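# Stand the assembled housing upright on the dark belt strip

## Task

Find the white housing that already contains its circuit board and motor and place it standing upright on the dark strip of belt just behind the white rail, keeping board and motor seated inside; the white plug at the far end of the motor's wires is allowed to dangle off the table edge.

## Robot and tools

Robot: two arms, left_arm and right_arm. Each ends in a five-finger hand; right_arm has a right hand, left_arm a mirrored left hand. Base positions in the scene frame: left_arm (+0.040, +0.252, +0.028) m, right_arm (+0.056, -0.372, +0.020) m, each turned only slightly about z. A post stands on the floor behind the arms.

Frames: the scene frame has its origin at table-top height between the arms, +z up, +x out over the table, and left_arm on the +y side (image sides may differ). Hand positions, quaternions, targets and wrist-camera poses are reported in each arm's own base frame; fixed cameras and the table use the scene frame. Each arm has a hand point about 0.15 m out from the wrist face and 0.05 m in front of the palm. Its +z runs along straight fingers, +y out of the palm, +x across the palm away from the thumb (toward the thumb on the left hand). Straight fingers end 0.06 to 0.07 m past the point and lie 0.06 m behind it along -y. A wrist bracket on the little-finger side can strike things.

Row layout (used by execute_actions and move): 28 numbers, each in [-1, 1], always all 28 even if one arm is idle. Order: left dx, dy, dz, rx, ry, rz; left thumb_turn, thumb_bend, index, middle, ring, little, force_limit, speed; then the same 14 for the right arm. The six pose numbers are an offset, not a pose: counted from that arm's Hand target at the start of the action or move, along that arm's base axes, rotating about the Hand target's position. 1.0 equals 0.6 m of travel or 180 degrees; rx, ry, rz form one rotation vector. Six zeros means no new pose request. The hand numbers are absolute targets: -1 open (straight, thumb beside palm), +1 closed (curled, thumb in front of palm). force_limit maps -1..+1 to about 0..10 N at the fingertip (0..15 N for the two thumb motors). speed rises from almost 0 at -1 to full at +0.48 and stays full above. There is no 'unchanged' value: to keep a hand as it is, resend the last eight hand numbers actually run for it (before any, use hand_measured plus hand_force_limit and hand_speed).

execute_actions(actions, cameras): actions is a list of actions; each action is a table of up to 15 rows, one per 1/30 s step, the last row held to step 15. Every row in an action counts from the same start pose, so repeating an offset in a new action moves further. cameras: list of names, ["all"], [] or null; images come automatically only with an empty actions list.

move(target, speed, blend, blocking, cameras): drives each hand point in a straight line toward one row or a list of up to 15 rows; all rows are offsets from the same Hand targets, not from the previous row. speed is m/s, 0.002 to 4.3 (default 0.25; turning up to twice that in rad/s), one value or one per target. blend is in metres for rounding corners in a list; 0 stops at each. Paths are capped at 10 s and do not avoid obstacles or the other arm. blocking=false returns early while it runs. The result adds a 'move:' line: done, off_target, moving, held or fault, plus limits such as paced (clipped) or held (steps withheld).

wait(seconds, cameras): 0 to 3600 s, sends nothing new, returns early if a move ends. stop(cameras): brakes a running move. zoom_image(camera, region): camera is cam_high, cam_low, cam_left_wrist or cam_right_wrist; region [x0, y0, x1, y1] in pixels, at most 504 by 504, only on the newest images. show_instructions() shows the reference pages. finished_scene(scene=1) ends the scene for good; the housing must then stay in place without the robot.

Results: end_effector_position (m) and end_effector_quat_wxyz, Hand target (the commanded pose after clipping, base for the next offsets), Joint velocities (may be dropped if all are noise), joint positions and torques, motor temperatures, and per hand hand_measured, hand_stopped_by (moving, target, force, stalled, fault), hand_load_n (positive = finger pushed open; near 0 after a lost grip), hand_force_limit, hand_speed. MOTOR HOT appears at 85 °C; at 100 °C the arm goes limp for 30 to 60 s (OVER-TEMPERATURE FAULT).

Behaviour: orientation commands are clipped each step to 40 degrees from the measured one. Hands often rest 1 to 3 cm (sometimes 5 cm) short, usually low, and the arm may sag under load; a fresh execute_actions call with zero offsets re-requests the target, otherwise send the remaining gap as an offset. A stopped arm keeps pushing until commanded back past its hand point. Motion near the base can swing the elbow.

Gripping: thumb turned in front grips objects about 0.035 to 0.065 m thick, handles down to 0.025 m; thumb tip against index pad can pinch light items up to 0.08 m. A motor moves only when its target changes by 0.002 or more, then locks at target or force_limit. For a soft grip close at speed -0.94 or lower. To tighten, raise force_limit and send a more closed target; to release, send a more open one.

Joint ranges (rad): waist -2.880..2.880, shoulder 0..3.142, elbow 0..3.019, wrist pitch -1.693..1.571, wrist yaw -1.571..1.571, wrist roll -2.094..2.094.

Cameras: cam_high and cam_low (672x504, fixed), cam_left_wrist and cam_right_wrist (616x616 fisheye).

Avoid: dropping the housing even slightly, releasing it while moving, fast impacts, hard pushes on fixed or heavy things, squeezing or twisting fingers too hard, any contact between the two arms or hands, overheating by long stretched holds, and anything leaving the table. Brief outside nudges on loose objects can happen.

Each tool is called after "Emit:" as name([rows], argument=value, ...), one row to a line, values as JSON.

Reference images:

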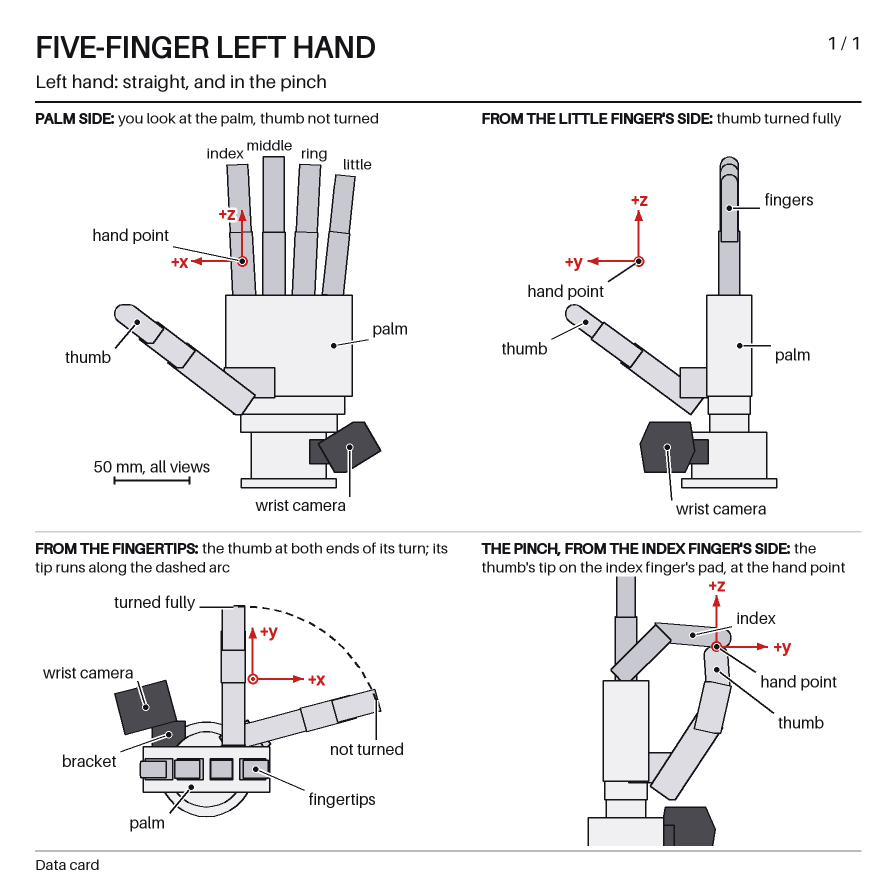

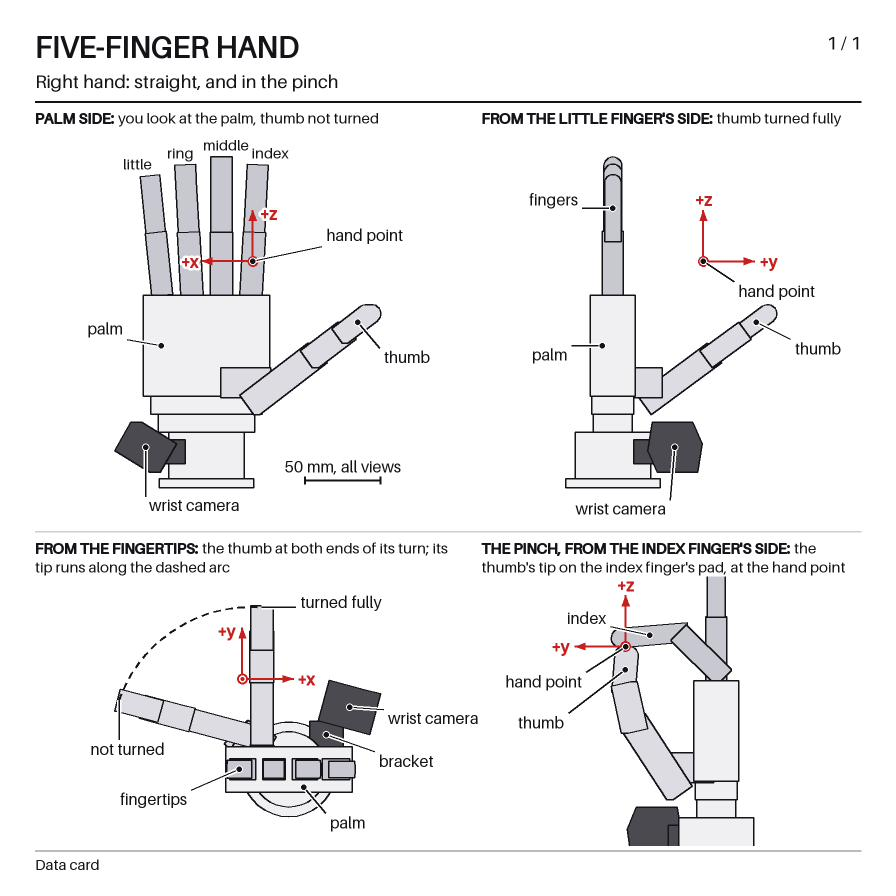

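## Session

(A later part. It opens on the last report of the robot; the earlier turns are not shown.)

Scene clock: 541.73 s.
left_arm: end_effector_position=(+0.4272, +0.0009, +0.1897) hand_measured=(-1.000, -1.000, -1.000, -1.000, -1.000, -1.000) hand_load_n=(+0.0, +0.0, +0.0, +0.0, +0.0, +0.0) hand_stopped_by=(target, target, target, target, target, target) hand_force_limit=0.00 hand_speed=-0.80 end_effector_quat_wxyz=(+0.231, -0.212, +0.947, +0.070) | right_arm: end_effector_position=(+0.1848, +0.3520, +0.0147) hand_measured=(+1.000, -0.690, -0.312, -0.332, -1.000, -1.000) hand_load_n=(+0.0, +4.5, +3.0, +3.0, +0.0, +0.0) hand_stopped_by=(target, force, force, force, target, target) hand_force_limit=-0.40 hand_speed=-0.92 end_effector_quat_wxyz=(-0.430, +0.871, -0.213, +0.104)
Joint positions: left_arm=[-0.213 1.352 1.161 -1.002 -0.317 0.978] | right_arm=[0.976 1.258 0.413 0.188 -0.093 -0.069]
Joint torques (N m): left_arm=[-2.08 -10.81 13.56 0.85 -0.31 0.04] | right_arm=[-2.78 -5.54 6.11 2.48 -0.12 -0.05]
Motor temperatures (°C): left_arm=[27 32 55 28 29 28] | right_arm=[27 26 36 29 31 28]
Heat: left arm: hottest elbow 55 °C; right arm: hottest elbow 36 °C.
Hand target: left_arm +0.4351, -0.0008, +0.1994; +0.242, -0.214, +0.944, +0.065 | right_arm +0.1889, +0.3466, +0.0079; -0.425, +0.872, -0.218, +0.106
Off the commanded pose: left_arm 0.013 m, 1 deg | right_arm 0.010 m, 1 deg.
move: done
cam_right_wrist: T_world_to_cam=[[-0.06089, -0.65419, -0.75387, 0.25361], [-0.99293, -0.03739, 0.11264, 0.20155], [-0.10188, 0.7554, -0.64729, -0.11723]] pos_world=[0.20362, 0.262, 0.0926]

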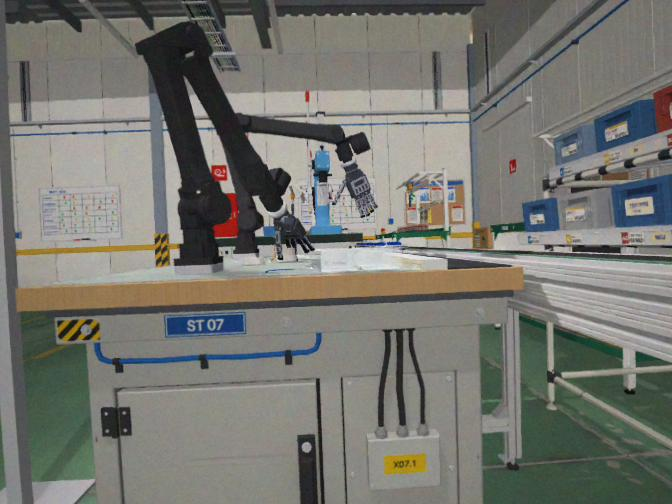

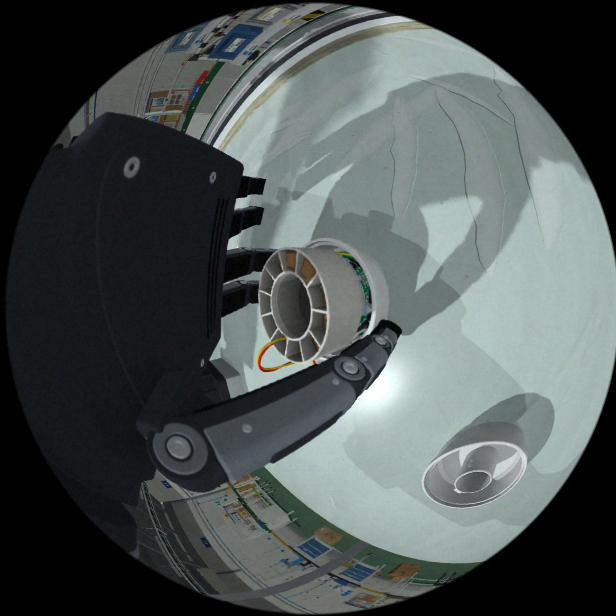

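Emit:
move(target=[0,0,0,0,0,0,-1,-1,-1,-1,-1,-1,0,-0.8,0,0,0,0,0,0,1,-0.65,-0.15,-0.15,-1,-1,0,-0.94], cameras=["cam_low"])

Emit:
zoom_image(camera="cam_low", region=[260, 210, 340, 290])

Scene clock: 552.60 s.
left_arm: end_effector_position=(+0.4272, +0.0009, +0.1897) hand_measured=(-1.000, -1.000, -1.000, -1.000, -1.000, -1.000) hand_load_n=(+0.0, +0.0, +0.0, +0.5, +0.0, +0.0) hand_stopped_by=(target, target, target, target, target, target) hand_force_limit=0.00 hand_speed=-0.80 end_effector_quat_wxyz=(+0.231, -0.212, +0.947, +0.070) | right_arm: end_effector_position=(+0.1850, +0.3522, +0.0149) hand_measured=(+1.000, -0.692, -0.274, -0.300, -1.000, -1.000) hand_load_n=(+0.5, +8.0, +5.5, +4.5, +0.5, +0.0) hand_stopped_by=(target, force, force, force, target, target) hand_force_limit=0.00 hand_speed=-0.94 end_effector_quat_wxyz=(-0.431, +0.871, -0.213, +0.104)
Joint positions: left_arm=[-0.213 1.352 1.161 -1.002 -0.317 0.978] | right_arm=[0.976 1.258 0.413 0.189 -0.093 -0.069]
Joint torques (N m): left_arm=[-1.9 -10.87 13.57 0.85 -0.3 0.03] | right_arm=[-3.14 -5.66 6.11 2.37 -0.12 -0.04]
Motor temperatures (°C): left_arm=[27 32 55 28 29 28] | right_arm=[27 26 36 29 31 28]
Heat: left arm: hottest elbow 55 °C; right arm: hottest elbow 36 °C.
Hand target: left_arm +0.4351, -0.0008, +0.1994; +0.242, -0.214, +0.944, +0.065 | right_arm +0.1890, +0.3466, +0.0080; -0.425, +0.872, -0.218, +0.106
Off the commanded pose: left_arm 0.013 m, 1 deg | right_arm 0.010 m, 1 deg.
move: done

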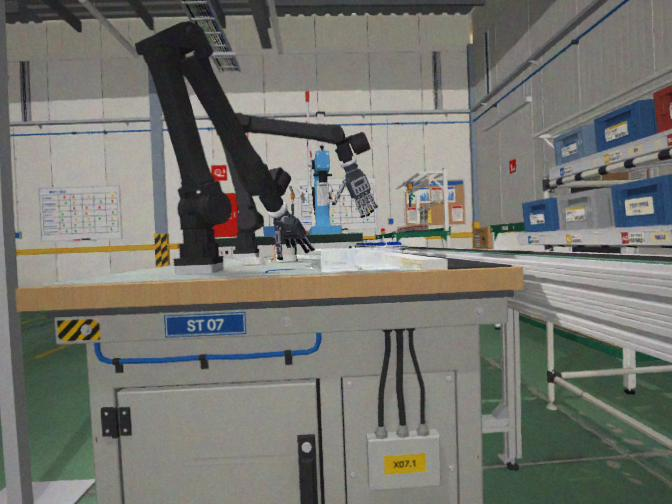

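Scaled by 6.300 from the camera's image (finer frame: 960x720).

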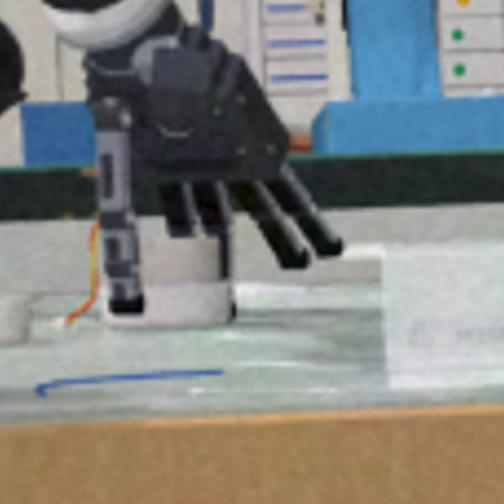

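Emit:
move(target=[0,0,0,0,0,0,-1,-1,-1,-1,-1,-1,0,-0.8,0,0,0.06,0,0,0,1,-0.65,-0.15,-0.15,-1,-1,0,-0.94], speed=0.05, cameras=["cam_low","cam_right_wrist","cam_high"])

Emit:
zoom_image(camera="cam_low", region=[250, 200, 340, 290])

Emit:
zoom_image(camera="cam_right_wrist", region=[220, 220, 430, 430])

Scene clock: 565.27 s.
left_arm: end_effector_position=(+0.4272, +0.0009, +0.1897) hand_measured=(-1.000, -1.000, -1.000, -1.000, -1.000, -1.000) hand_load_n=(+0.0, +0.0, +0.0, +0.0, +0.0, +0.0) hand_stopped_by=(target, target, target, target, target, target) hand_force_limit=0.00 hand_speed=-0.80 end_effector_quat_wxyz=(+0.231, -0.212, +0.947, +0.070) | right_arm: end_effector_position=(+0.1722, +0.3332, +0.0204) hand_measured=(+1.000, -0.692, -0.274, -0.300, -1.000, -1.000) hand_load_n=(+0.0, +8.0, +5.0, +4.0, +0.0, +0.0) hand_stopped_by=(target, force, force, force, target, target) hand_force_limit=0.00 hand_speed=-0.94 end_effector_quat_wxyz=(-0.403, +0.884, -0.218, +0.094)
Joint positions: left_arm=[-0.213 1.352 1.161 -1.002 -0.317 0.978] | right_arm=[0.976 1.175 0.413 0.04 -0.093 -0.07]
Joint torques (N m): left_arm=[-1.85 -10.75 13.56 0.88 -0.31 0.03] | right_arm=[-2.9 -7.71 10.02 1.95 -0.1 -0.06]
Motor temperatures (°C): left_arm=[27 32 55 28 29 28] | right_arm=[27 26 36 29 31 28]
Heat: left arm: hottest elbow 55 °C; right arm: hottest elbow 36 °C.
Hand target: left_arm +0.4351, -0.0008, +0.1994; +0.242, -0.214, +0.944, +0.065 | right_arm +0.1890, +0.3466, +0.0439; -0.425, +0.872, -0.218, +0.106
Off the commanded pose: left_arm 0.013 m, 1 deg | right_arm 0.032 m, 3 deg.
move: off_target (right_arm)
cam_right_wrist: T_world_to_cam=[[-0.08655, -0.69403, -0.71473, 0.26169], [-0.98824, -0.03097, 0.14975, 0.18396], [-0.12606, 0.71928, -0.68318, -0.08359]] pos_world=[0.19391, 0.24744, 0.10238]
Images, in order (width x height): cam_high 672x504, cam_low 672x504, cam_right_wrist 616x616.

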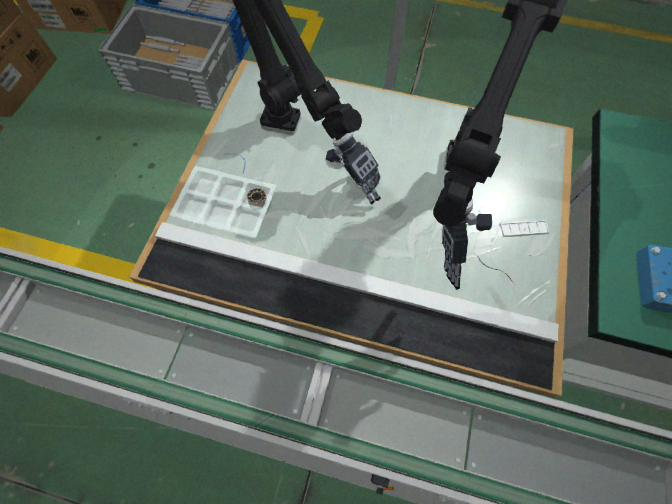

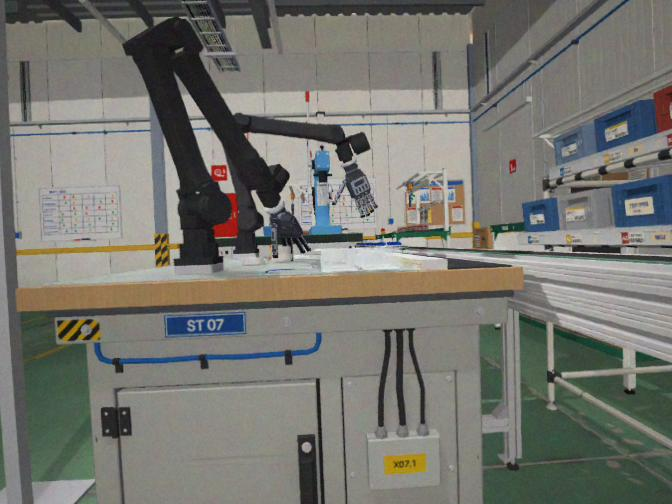

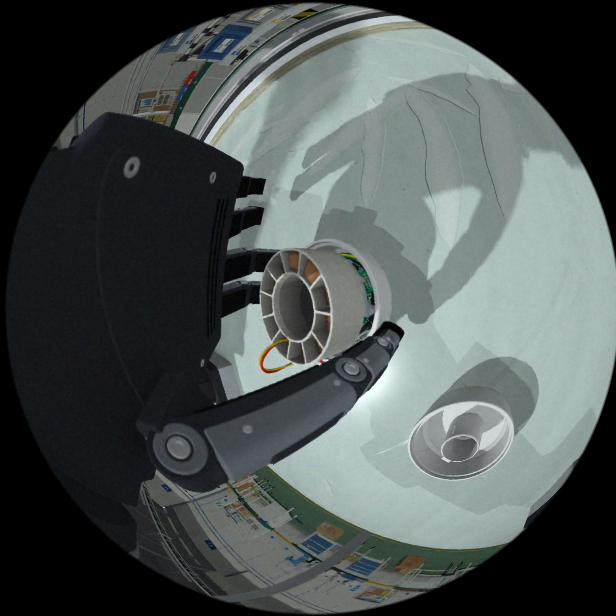

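Scaled by 5.600 from the camera's image (finer frame: 960x720).

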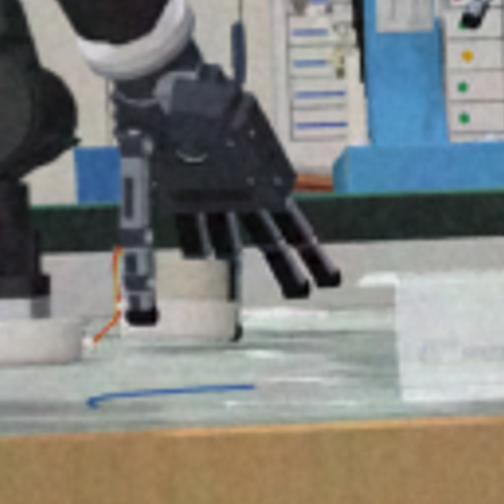

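Scaled by 2.400 from the camera's image (finer frame: 880x880).

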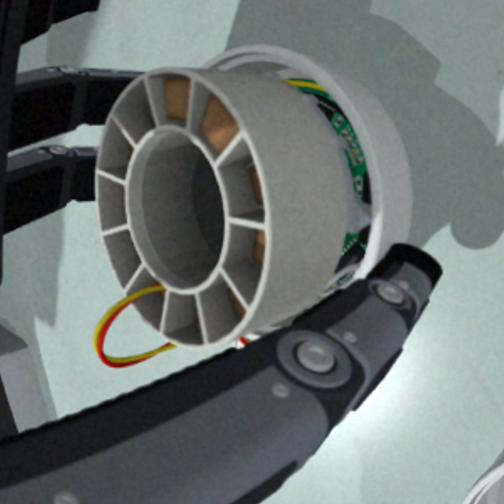

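Emit:
move(target=[0,0,0,0,0,0,-1,-1,-1,-1,-1,-1,0,-0.8,0,0,0.06,0,0,0,1,-0.65,-0.15,-0.15,-1,-1,0,-0.94], speed=0.05, cameras=["cam_low","cam_right_wrist","cam_high"])

Emit:
zoom_image(camera="cam_low", region=[250, 200, 340, 290])

Emit:
zoom_image(camera="cam_right_wrist", region=[220, 220, 430, 430])

Scene clock: 579.87 s.
left_arm: end_effector_position=(+0.4272, +0.0009, +0.1897) hand_measured=(-1.000, -1.000, -1.000, -1.000, -1.000, -1.000) hand_load_n=(+0.0, +0.0, +0.0, +0.0, +0.0, +0.0) hand_stopped_by=(target, target, target, target, target, target) hand_force_limit=0.00 hand_speed=-0.80 end_effector_quat_wxyz=(+0.231, -0.212, +0.947, +0.070) | right_arm: end_effector_position=(+0.1683, +0.3275, +0.0469) hand_measured=(+1.000, -0.692, -0.274, -0.300, -1.000, -1.000) hand_load_n=(+0.0, +8.0, +5.0, +4.0, +0.0, +0.0) hand_stopped_by=(target, force, force, force, target, target) hand_force_limit=0.00 hand_speed=-0.94 end_effector_quat_wxyz=(-0.395, +0.888, -0.219, +0.091)
Joint positions: left_arm=[-0.213 1.352 1.161 -1.002 -0.317 0.978] | right_arm=[0.976 1.08 0.45 -0.11 -0.093 -0.07]
Joint torques (N m): left_arm=[-1.79 -10.93 13.53 0.94 -0.3 0.06] | right_arm=[-2.84 -6.95 12.08 1.77 -0.08 -0.06]
Motor temperatures (°C): left_arm=[27 32 56 28 29 28] | right_arm=[27 27 38 29 31 28]
Heat: left arm: hottest elbow 56 °C; right arm: hottest elbow 38 °C.
Hand target: left_arm +0.4351, -0.0008, +0.1994; +0.242, -0.214, +0.944, +0.065 | right_arm +0.1890, +0.3467, +0.0801; -0.425, +0.872, -0.218, +0.107
Off the commanded pose: left_arm 0.013 m, 1 deg | right_arm 0.043 m, 4 deg.
move: off_target (right_arm)
cam_right_wrist: T_world_to_cam=[[-0.09345, -0.70433, -0.70369, 0.28033], [-0.98672, -0.0288, 0.15986, 0.17455], [-0.13286, 0.70928, -0.69229, -0.05711]] pos_world=[0.19084, 0.24298, 0.12983]
Images, in order (width x height): cam_high 672x504, cam_low 672x504, cam_right_wrist 616x616.

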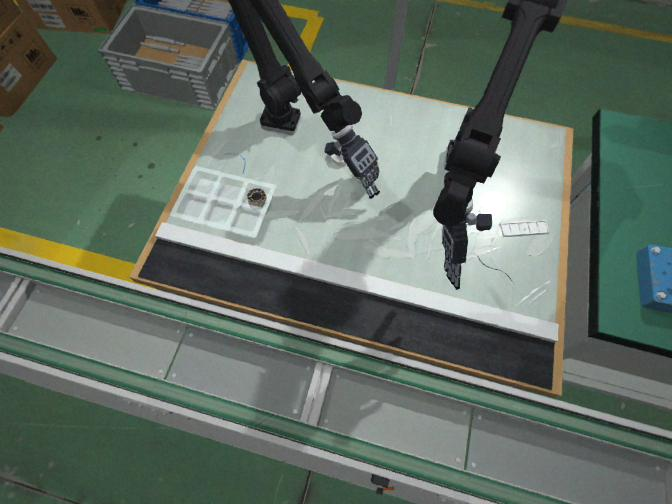

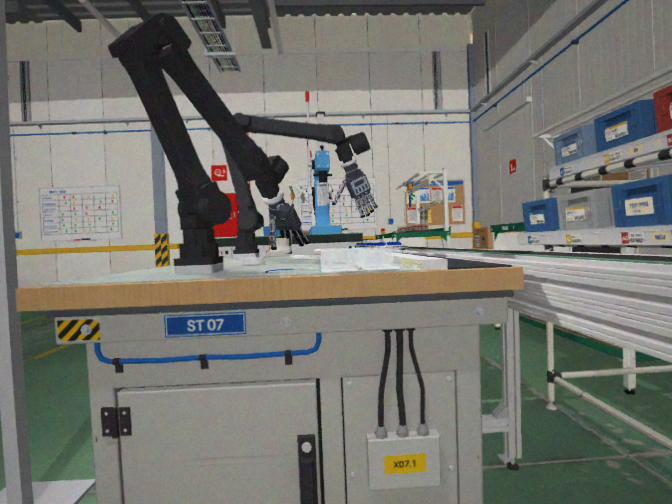

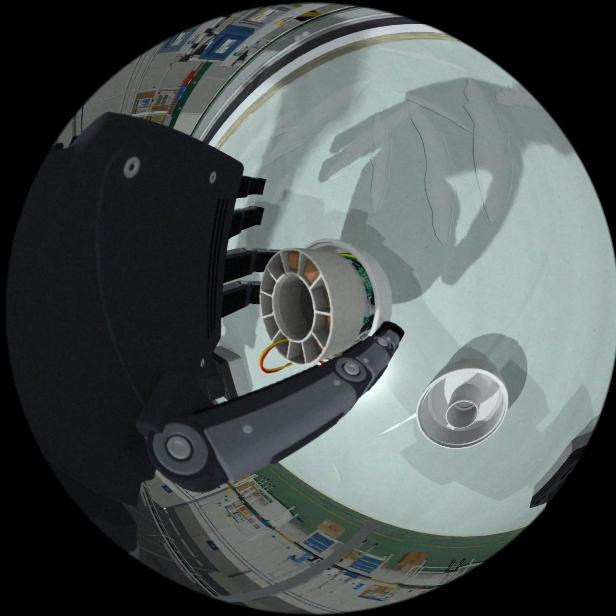

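Scaled by 5.600 from the camera's image (finer frame: 960x720).

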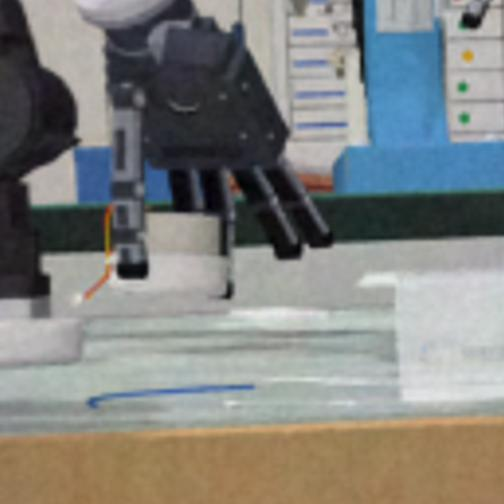

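Scaled by 2.400 from the camera's image (finer frame: 880x880).

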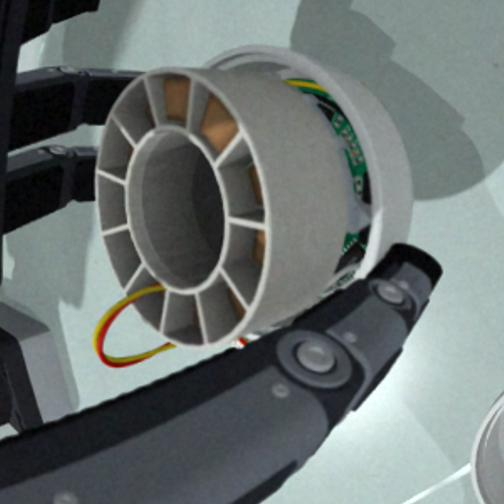

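Emit:
move(target=[0,0,0,0,0,0,-1,-1,-1,-1,-1,-1,0,-0.8,0,0,0.13,0,0,0,1,-0.65,-0.15,-0.15,-1,-1,0,-0.94], speed=0.08, cameras=["cam_low","cam_right_wrist","cam_high"])

Emit:
zoom_image(camera="cam_low", region=[250, 160, 370, 280])

Emit:
zoom_image(camera="cam_high", region=[280, 200, 430, 350])

Emit:
zoom_image(camera="cam_low", region=[390, 220, 530, 320])

Scene clock: 598.63 s.
left_arm: end_effector_position=(+0.4272, +0.0009, +0.1897) hand_measured=(-1.000, -1.000, -1.000, -1.000, -1.000, -1.000) hand_load_n=(+0.0, +0.0, +0.0, +0.0, +0.0, +0.0) hand_stopped_by=(target, target, target, target, target, target) hand_force_limit=0.00 hand_speed=-0.80 end_effector_quat_wxyz=(+0.231, -0.212, +0.947, +0.070) | right_arm: end_effector_position=(+0.1709, +0.3313, +0.1198) hand_measured=(+1.000, -0.692, -0.274, -0.300, -1.000, -1.000) hand_load_n=(+0.0, +8.5, +5.0, +4.0, +0.0, +0.0) hand_stopped_by=(target, force, force, force, target, target) hand_force_limit=0.00 hand_speed=-0.94 end_effector_quat_wxyz=(-0.394, +0.888, -0.219, +0.091)
Joint positions: left_arm=[-0.213 1.352 1.161 -1.002 -0.317 0.978] | right_arm=[0.976 0.958 0.598 -0.383 -0.093 -0.07]
Joint torques (N m): left_arm=[-1.85 -10.87 13.55 0.85 -0.3 0.03] | right_arm=[-2.9 -6.18 13.61 1.73 -0.06 -0.05]
Motor temperatures (°C): left_arm=[27 32 56 28 29 28] | right_arm=[27 27 42 28 31 28]
Heat: left arm: hottest elbow 56 °C; right arm: hottest elbow 42 °C.
Hand target: left_arm +0.4351, -0.0008, +0.1994; +0.242, -0.214, +0.944, +0.065 | right_arm +0.1891, +0.3467, +0.1582; -0.425, +0.872, -0.218, +0.107
Off the commanded pose: left_arm 0.013 m, 1 deg | right_arm 0.045 m, 4 deg.
move: off_target (right_arm)
cam_right_wrist: T_world_to_cam=[[-0.09465, -0.70607, -0.70179, 0.33513], [-0.98644, -0.02841, 0.16162, 0.16514], [-0.13406, 0.70757, -0.69381, -0.00802]] pos_world=[0.19355, 0.24699, 0.20293]
Images, in order (width x height): cam_high 672x504, cam_low 672x504, cam_right_wrist 616x616.

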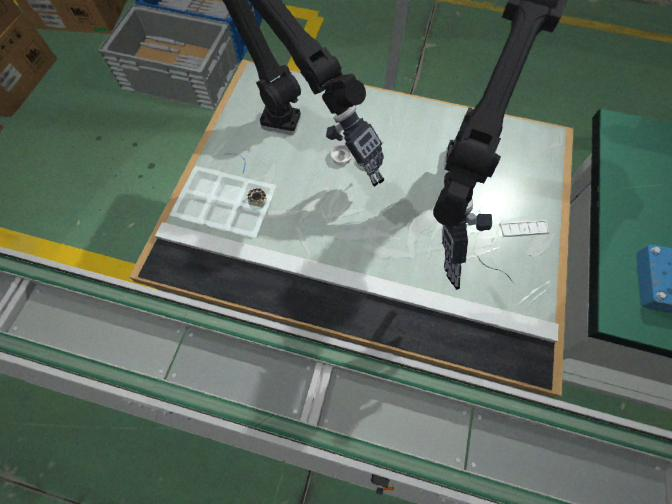

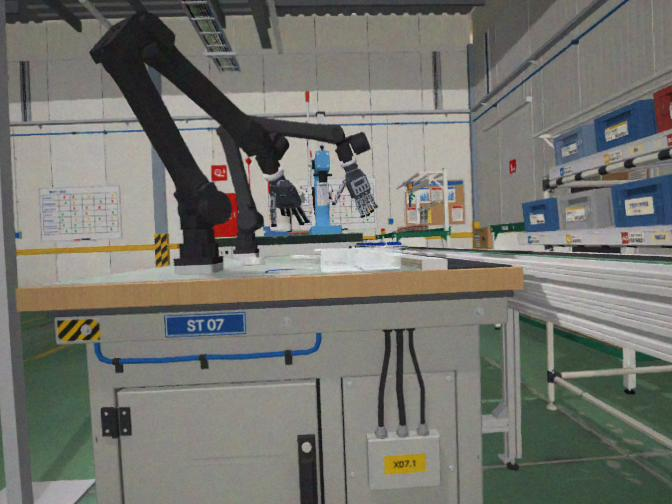

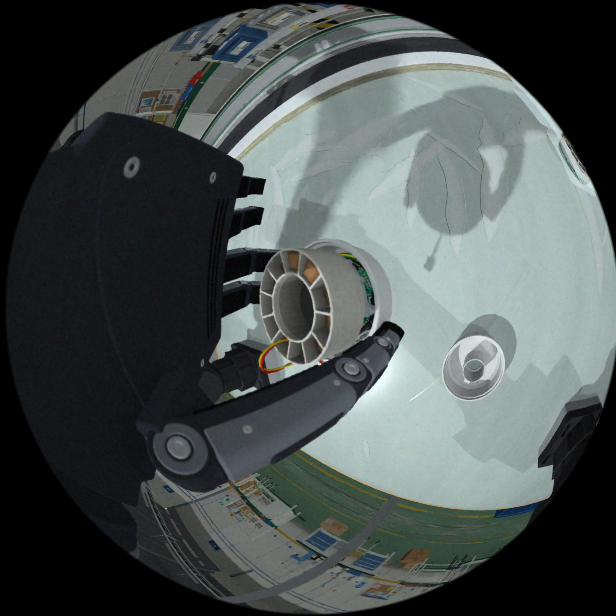

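Scaled by 4.200 from the camera's image (finer frame: 960x720).

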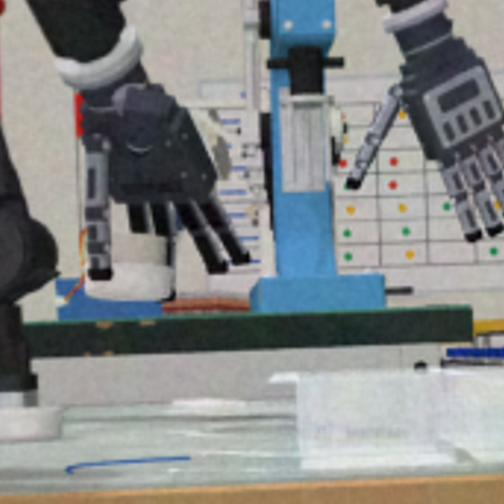

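Scaled by 3.360 from the camera's image (finer frame: 960x720).

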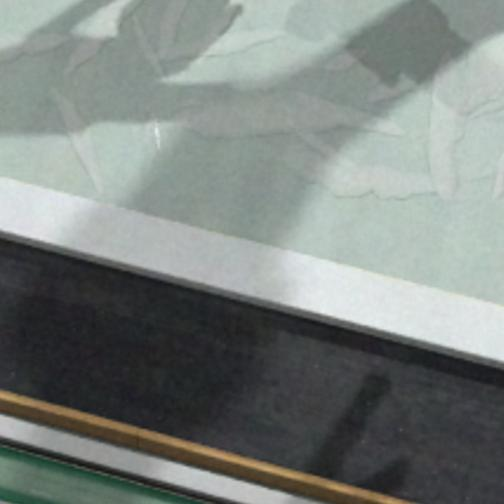

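Scaled by 3.600 from the camera's image (finer frame: 960x720).

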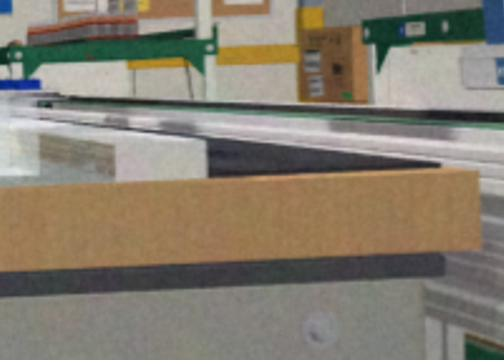

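Emit:
move(target=[0,0,0,0,0,0,-1,-1,-1,-1,-1,-1,0,-0.8,0.618,-0.262,0.01,0,0,-0.189,1,-0.65,-0.15,-0.15,-1,-1,0,-0.94], speed=0.12, cameras=["all"])

Emit:
zoom_image(camera="cam_low", region=[370, 150, 530, 290])

Emit:
zoom_image(camera="cam_high", region=[200, 180, 380, 360])

Emit:
zoom_image(camera="cam_right_wrist", region=[220, 220, 430, 430])

Scene clock: 660.60 s.
left_arm: end_effector_position=(+0.4272, +0.0009, +0.1897) hand_measured=(-1.000, -1.000, -1.000, -1.000, -1.000, -1.000) hand_load_n=(+0.0, +0.0, +0.0, +0.0, +0.0, +0.0) hand_stopped_by=(target, target, target, target, target, target) hand_force_limit=0.00 hand_speed=-0.80 end_effector_quat_wxyz=(+0.231, -0.212, +0.947, +0.070) | right_arm: end_effector_position=(+0.5285, +0.1883, +0.1359) hand_measured=(+1.000, -0.692, -0.274, -0.300, -1.000, -1.000) hand_load_n=(+0.0, +8.0, +5.0, +4.0, +0.0, +0.0) hand_stopped_by=(target, force, force, force, target, target) hand_force_limit=0.00 hand_speed=-0.94 end_effector_quat_wxyz=(-0.354, +0.786, -0.465, +0.204)
Joint positions: left_arm=[-0.213 1.352 1.161 -1.002 -0.317 0.978] | right_arm=[0.238 1.496 1.084 -0.337 -0.205 -0.175]
Joint torques (N m): left_arm=[-1.85 -10.87 13.59 0.87 -0.3 0.02] | right_arm=[-2.73 -12.81 13.52 2.41 -0.11 0.12]
Motor temperatures (°C): left_arm=[27 32 57 28 29 28] | right_arm=[27 26 48 28 31 28]
Heat: left arm: hottest elbow 57 °C; right arm: hottest elbow 48 °C.
Hand target: left_arm +0.4351, -0.0008, +0.1994; +0.242, -0.214, +0.944, +0.065 | right_arm +0.5598, +0.1894, +0.1640; -0.375, +0.770, -0.463, +0.226
Off the commanded pose: left_arm 0.013 m, 1 deg | right_arm 0.042 m, 4 deg.
move: off_target (right_arm)
cam_right_wrist: T_world_to_cam=[[-0.46211, -0.5342, -0.70787, 0.44194], [-0.83937, 0.52109, 0.15471, 0.33094], [0.28622, 0.66565, -0.68919, -0.06258]] pos_world=[0.49992, 0.1053, 0.21851]

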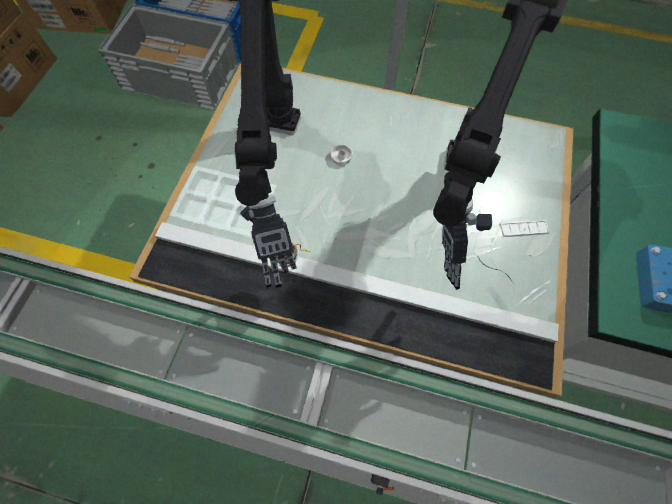

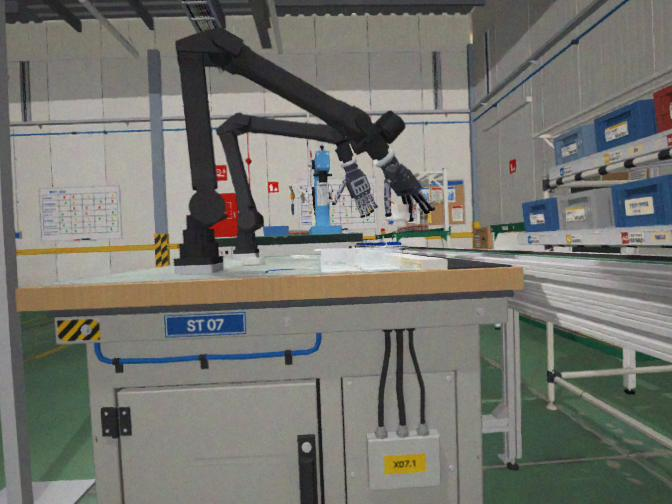

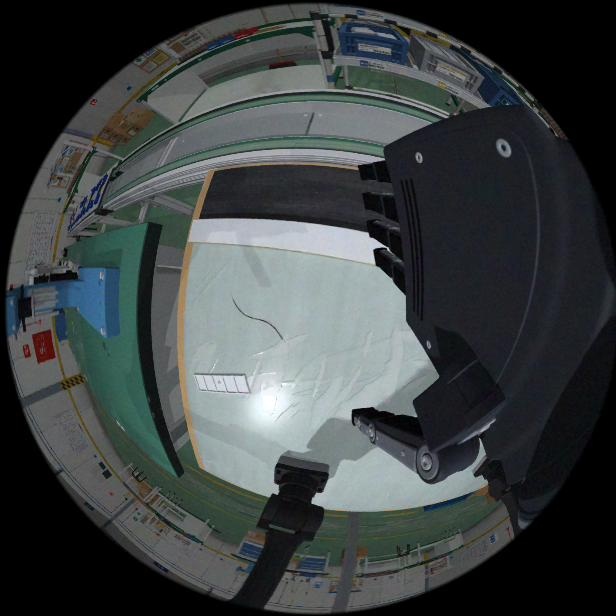

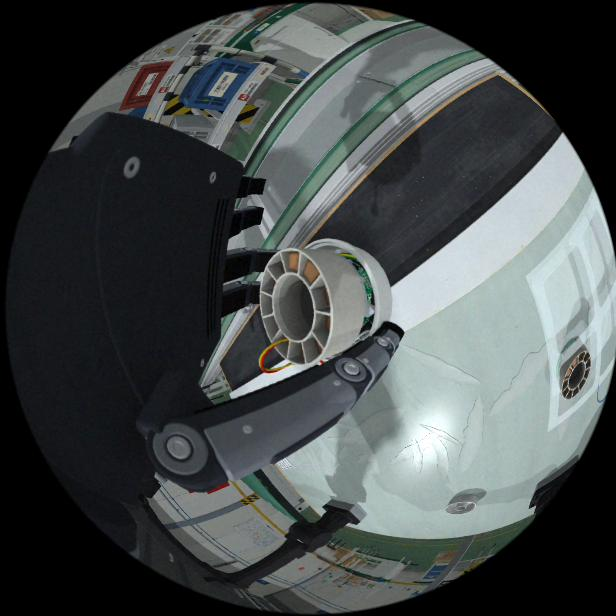

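Scaled by 3.150 from the camera's image (finer frame: 960x720).

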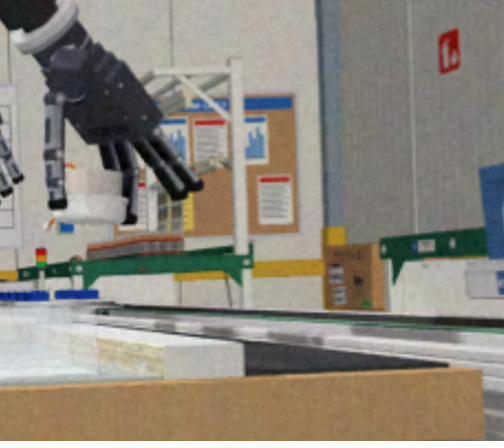

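Scaled by 2.800 from the camera's image (finer frame: 960x720).

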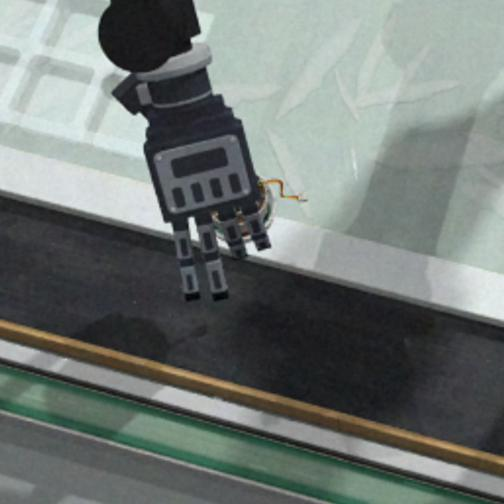

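Scaled by 2.400 from the camera's image (finer frame: 880x880).

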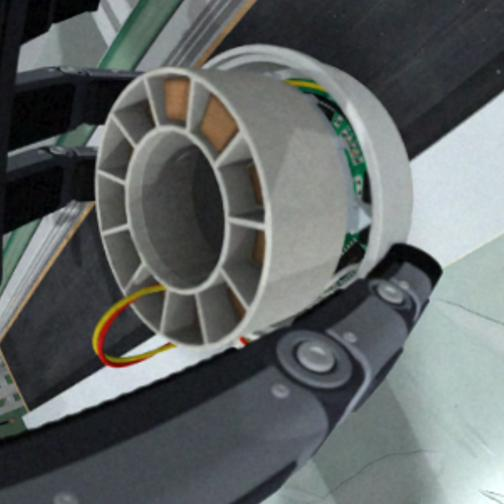

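Emit:
zoom_image(camera="cam_right_wrist", region=[330, 60, 600, 330])

Emit:
zoom_image(camera="cam_right_wrist", region=[190, 230, 330, 450])

Scaled by 1.867 from the camera's image (finer frame: 880x880).

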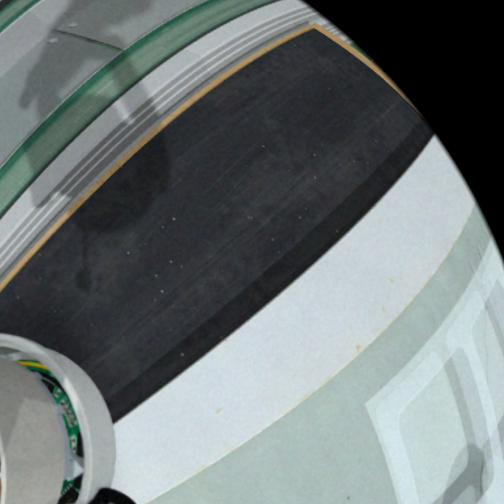

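Scaled by 2.291 from the camera's image (finer frame: 880x880).

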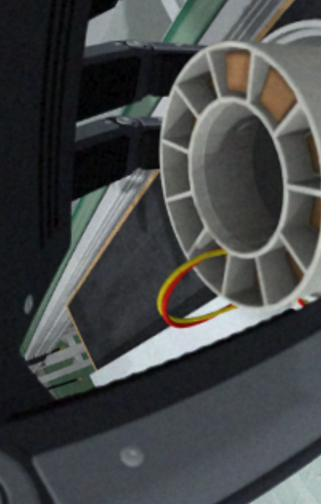

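Emit:
move(target=[0,0,0,0,0,0,-1,-1,-1,-1,-1,-1,0,-0.8,0.106,-0.015,-0.06,0.012,-0.0213,0,1,-0.65,-0.15,-0.15,-1,-1,0,-0.94], speed=0.08, cameras=["cam_low","cam_right_wrist","cam_high"])

Emit:
zoom_image(camera="cam_low", region=[370, 170, 490, 290])

Emit:
zoom_image(camera="cam_right_wrist", region=[200, 180, 450, 430])

Emit:
zoom_image(camera="cam_high", region=[200, 180, 380, 360])

Scene clock: 713.23 s.
left_arm: end_effector_position=(+0.4272, +0.0009, +0.1897) hand_measured=(-1.000, -1.000, -1.000, -1.000, -1.000, -1.000) hand_load_n=(+0.0, +0.0, +0.0, +0.5, +0.0, +0.0) hand_stopped_by=(target, target, target, target, target, target) hand_force_limit=0.00 hand_speed=-0.80 end_effector_quat_wxyz=(+0.231, -0.212, +0.947, +0.070) | right_arm: end_effector_position=(+0.5912, +0.1828, +0.1015) hand_measured=(+1.000, -0.692, -0.274, -0.300, -1.000, -1.000) hand_load_n=(+0.0, +8.5, +5.0, +4.0, +0.0, +0.0) hand_stopped_by=(target, force, force, force, target, target) hand_force_limit=0.00 hand_speed=-0.94 end_effector_quat_wxyz=(-0.385, +0.768, -0.463, +0.218)
Joint positions: left_arm=[-0.213 1.352 1.161 -1.002 -0.317 0.978] | right_arm=[0.19 1.661 1.146 -0.165 -0.255 -0.175]
Joint torques (N m): left_arm=[-1.96 -10.99 13.59 0.83 -0.3 0.03] | right_arm=[-2.84 -15.68 13.05 2.62 -0.29 0]
Motor temperatures (°C): left_arm=[27 32 57 28 28 28] | right_arm=[27 28 49 29 31 28]
Heat: left arm: hottest elbow 57 °C; right arm: hottest elbow 49 °C.
Hand target: left_arm +0.4351, -0.0008, +0.1994; +0.242, -0.214, +0.944, +0.065 | right_arm +0.6235, +0.1805, +0.1280; -0.405, +0.755, -0.455, +0.243
Off the commanded pose: left_arm 0.013 m, 1 deg | right_arm 0.042 m, 4 deg.
move: off_target (right_arm)
cam_right_wrist: T_world_to_cam=[[-0.42384, -0.49519, -0.75839, 0.41894], [-0.84237, 0.5232, 0.12916, 0.39584], [0.33283, 0.69358, -0.63888, -0.13834]] pos_world=[0.55705, 0.0963, 0.17821]
Images, in order (width x height): cam_high 672x504, cam_low 672x504, cam_right_wrist 616x616.

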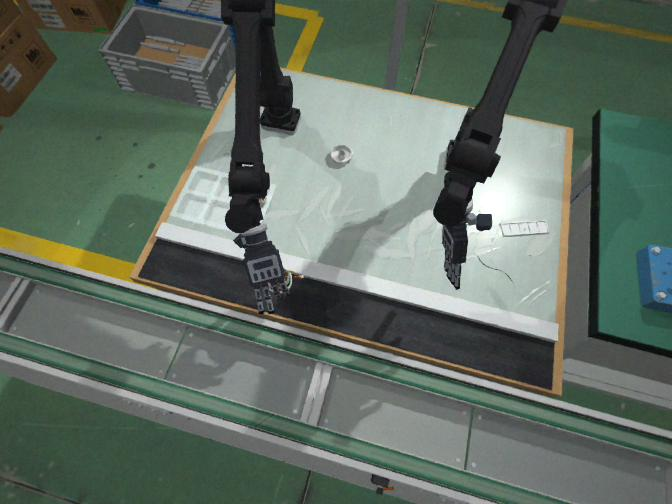

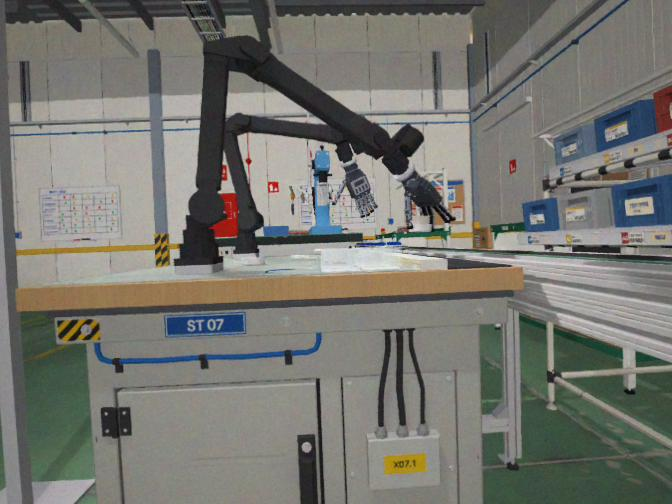

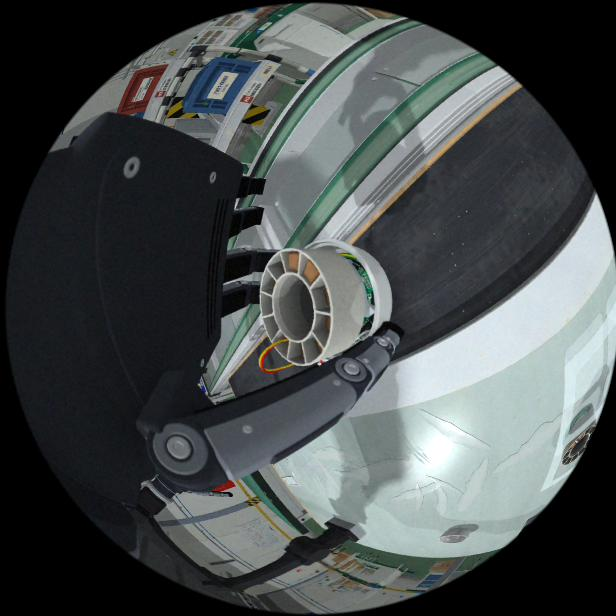

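Scaled by 4.200 from the camera's image (finer frame: 960x720).

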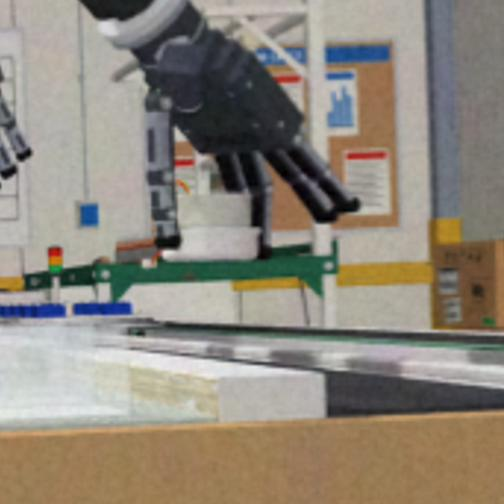

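Scaled by 2.016 from the camera's image (finer frame: 880x880).

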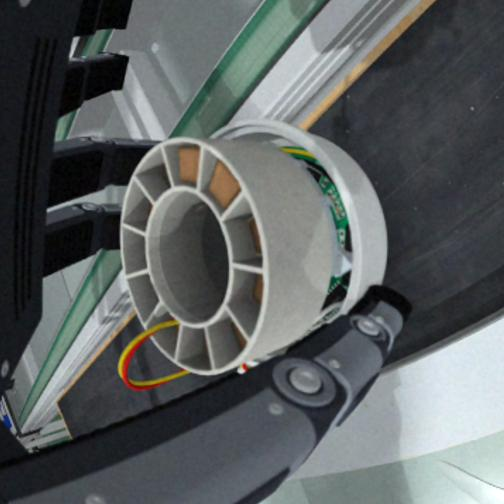

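Scaled by 2.800 from the camera's image (finer frame: 960x720).

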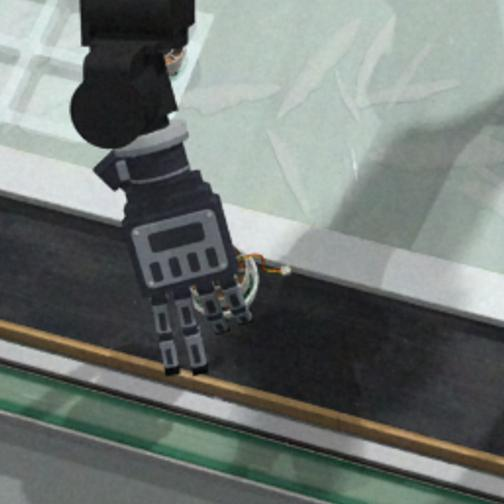

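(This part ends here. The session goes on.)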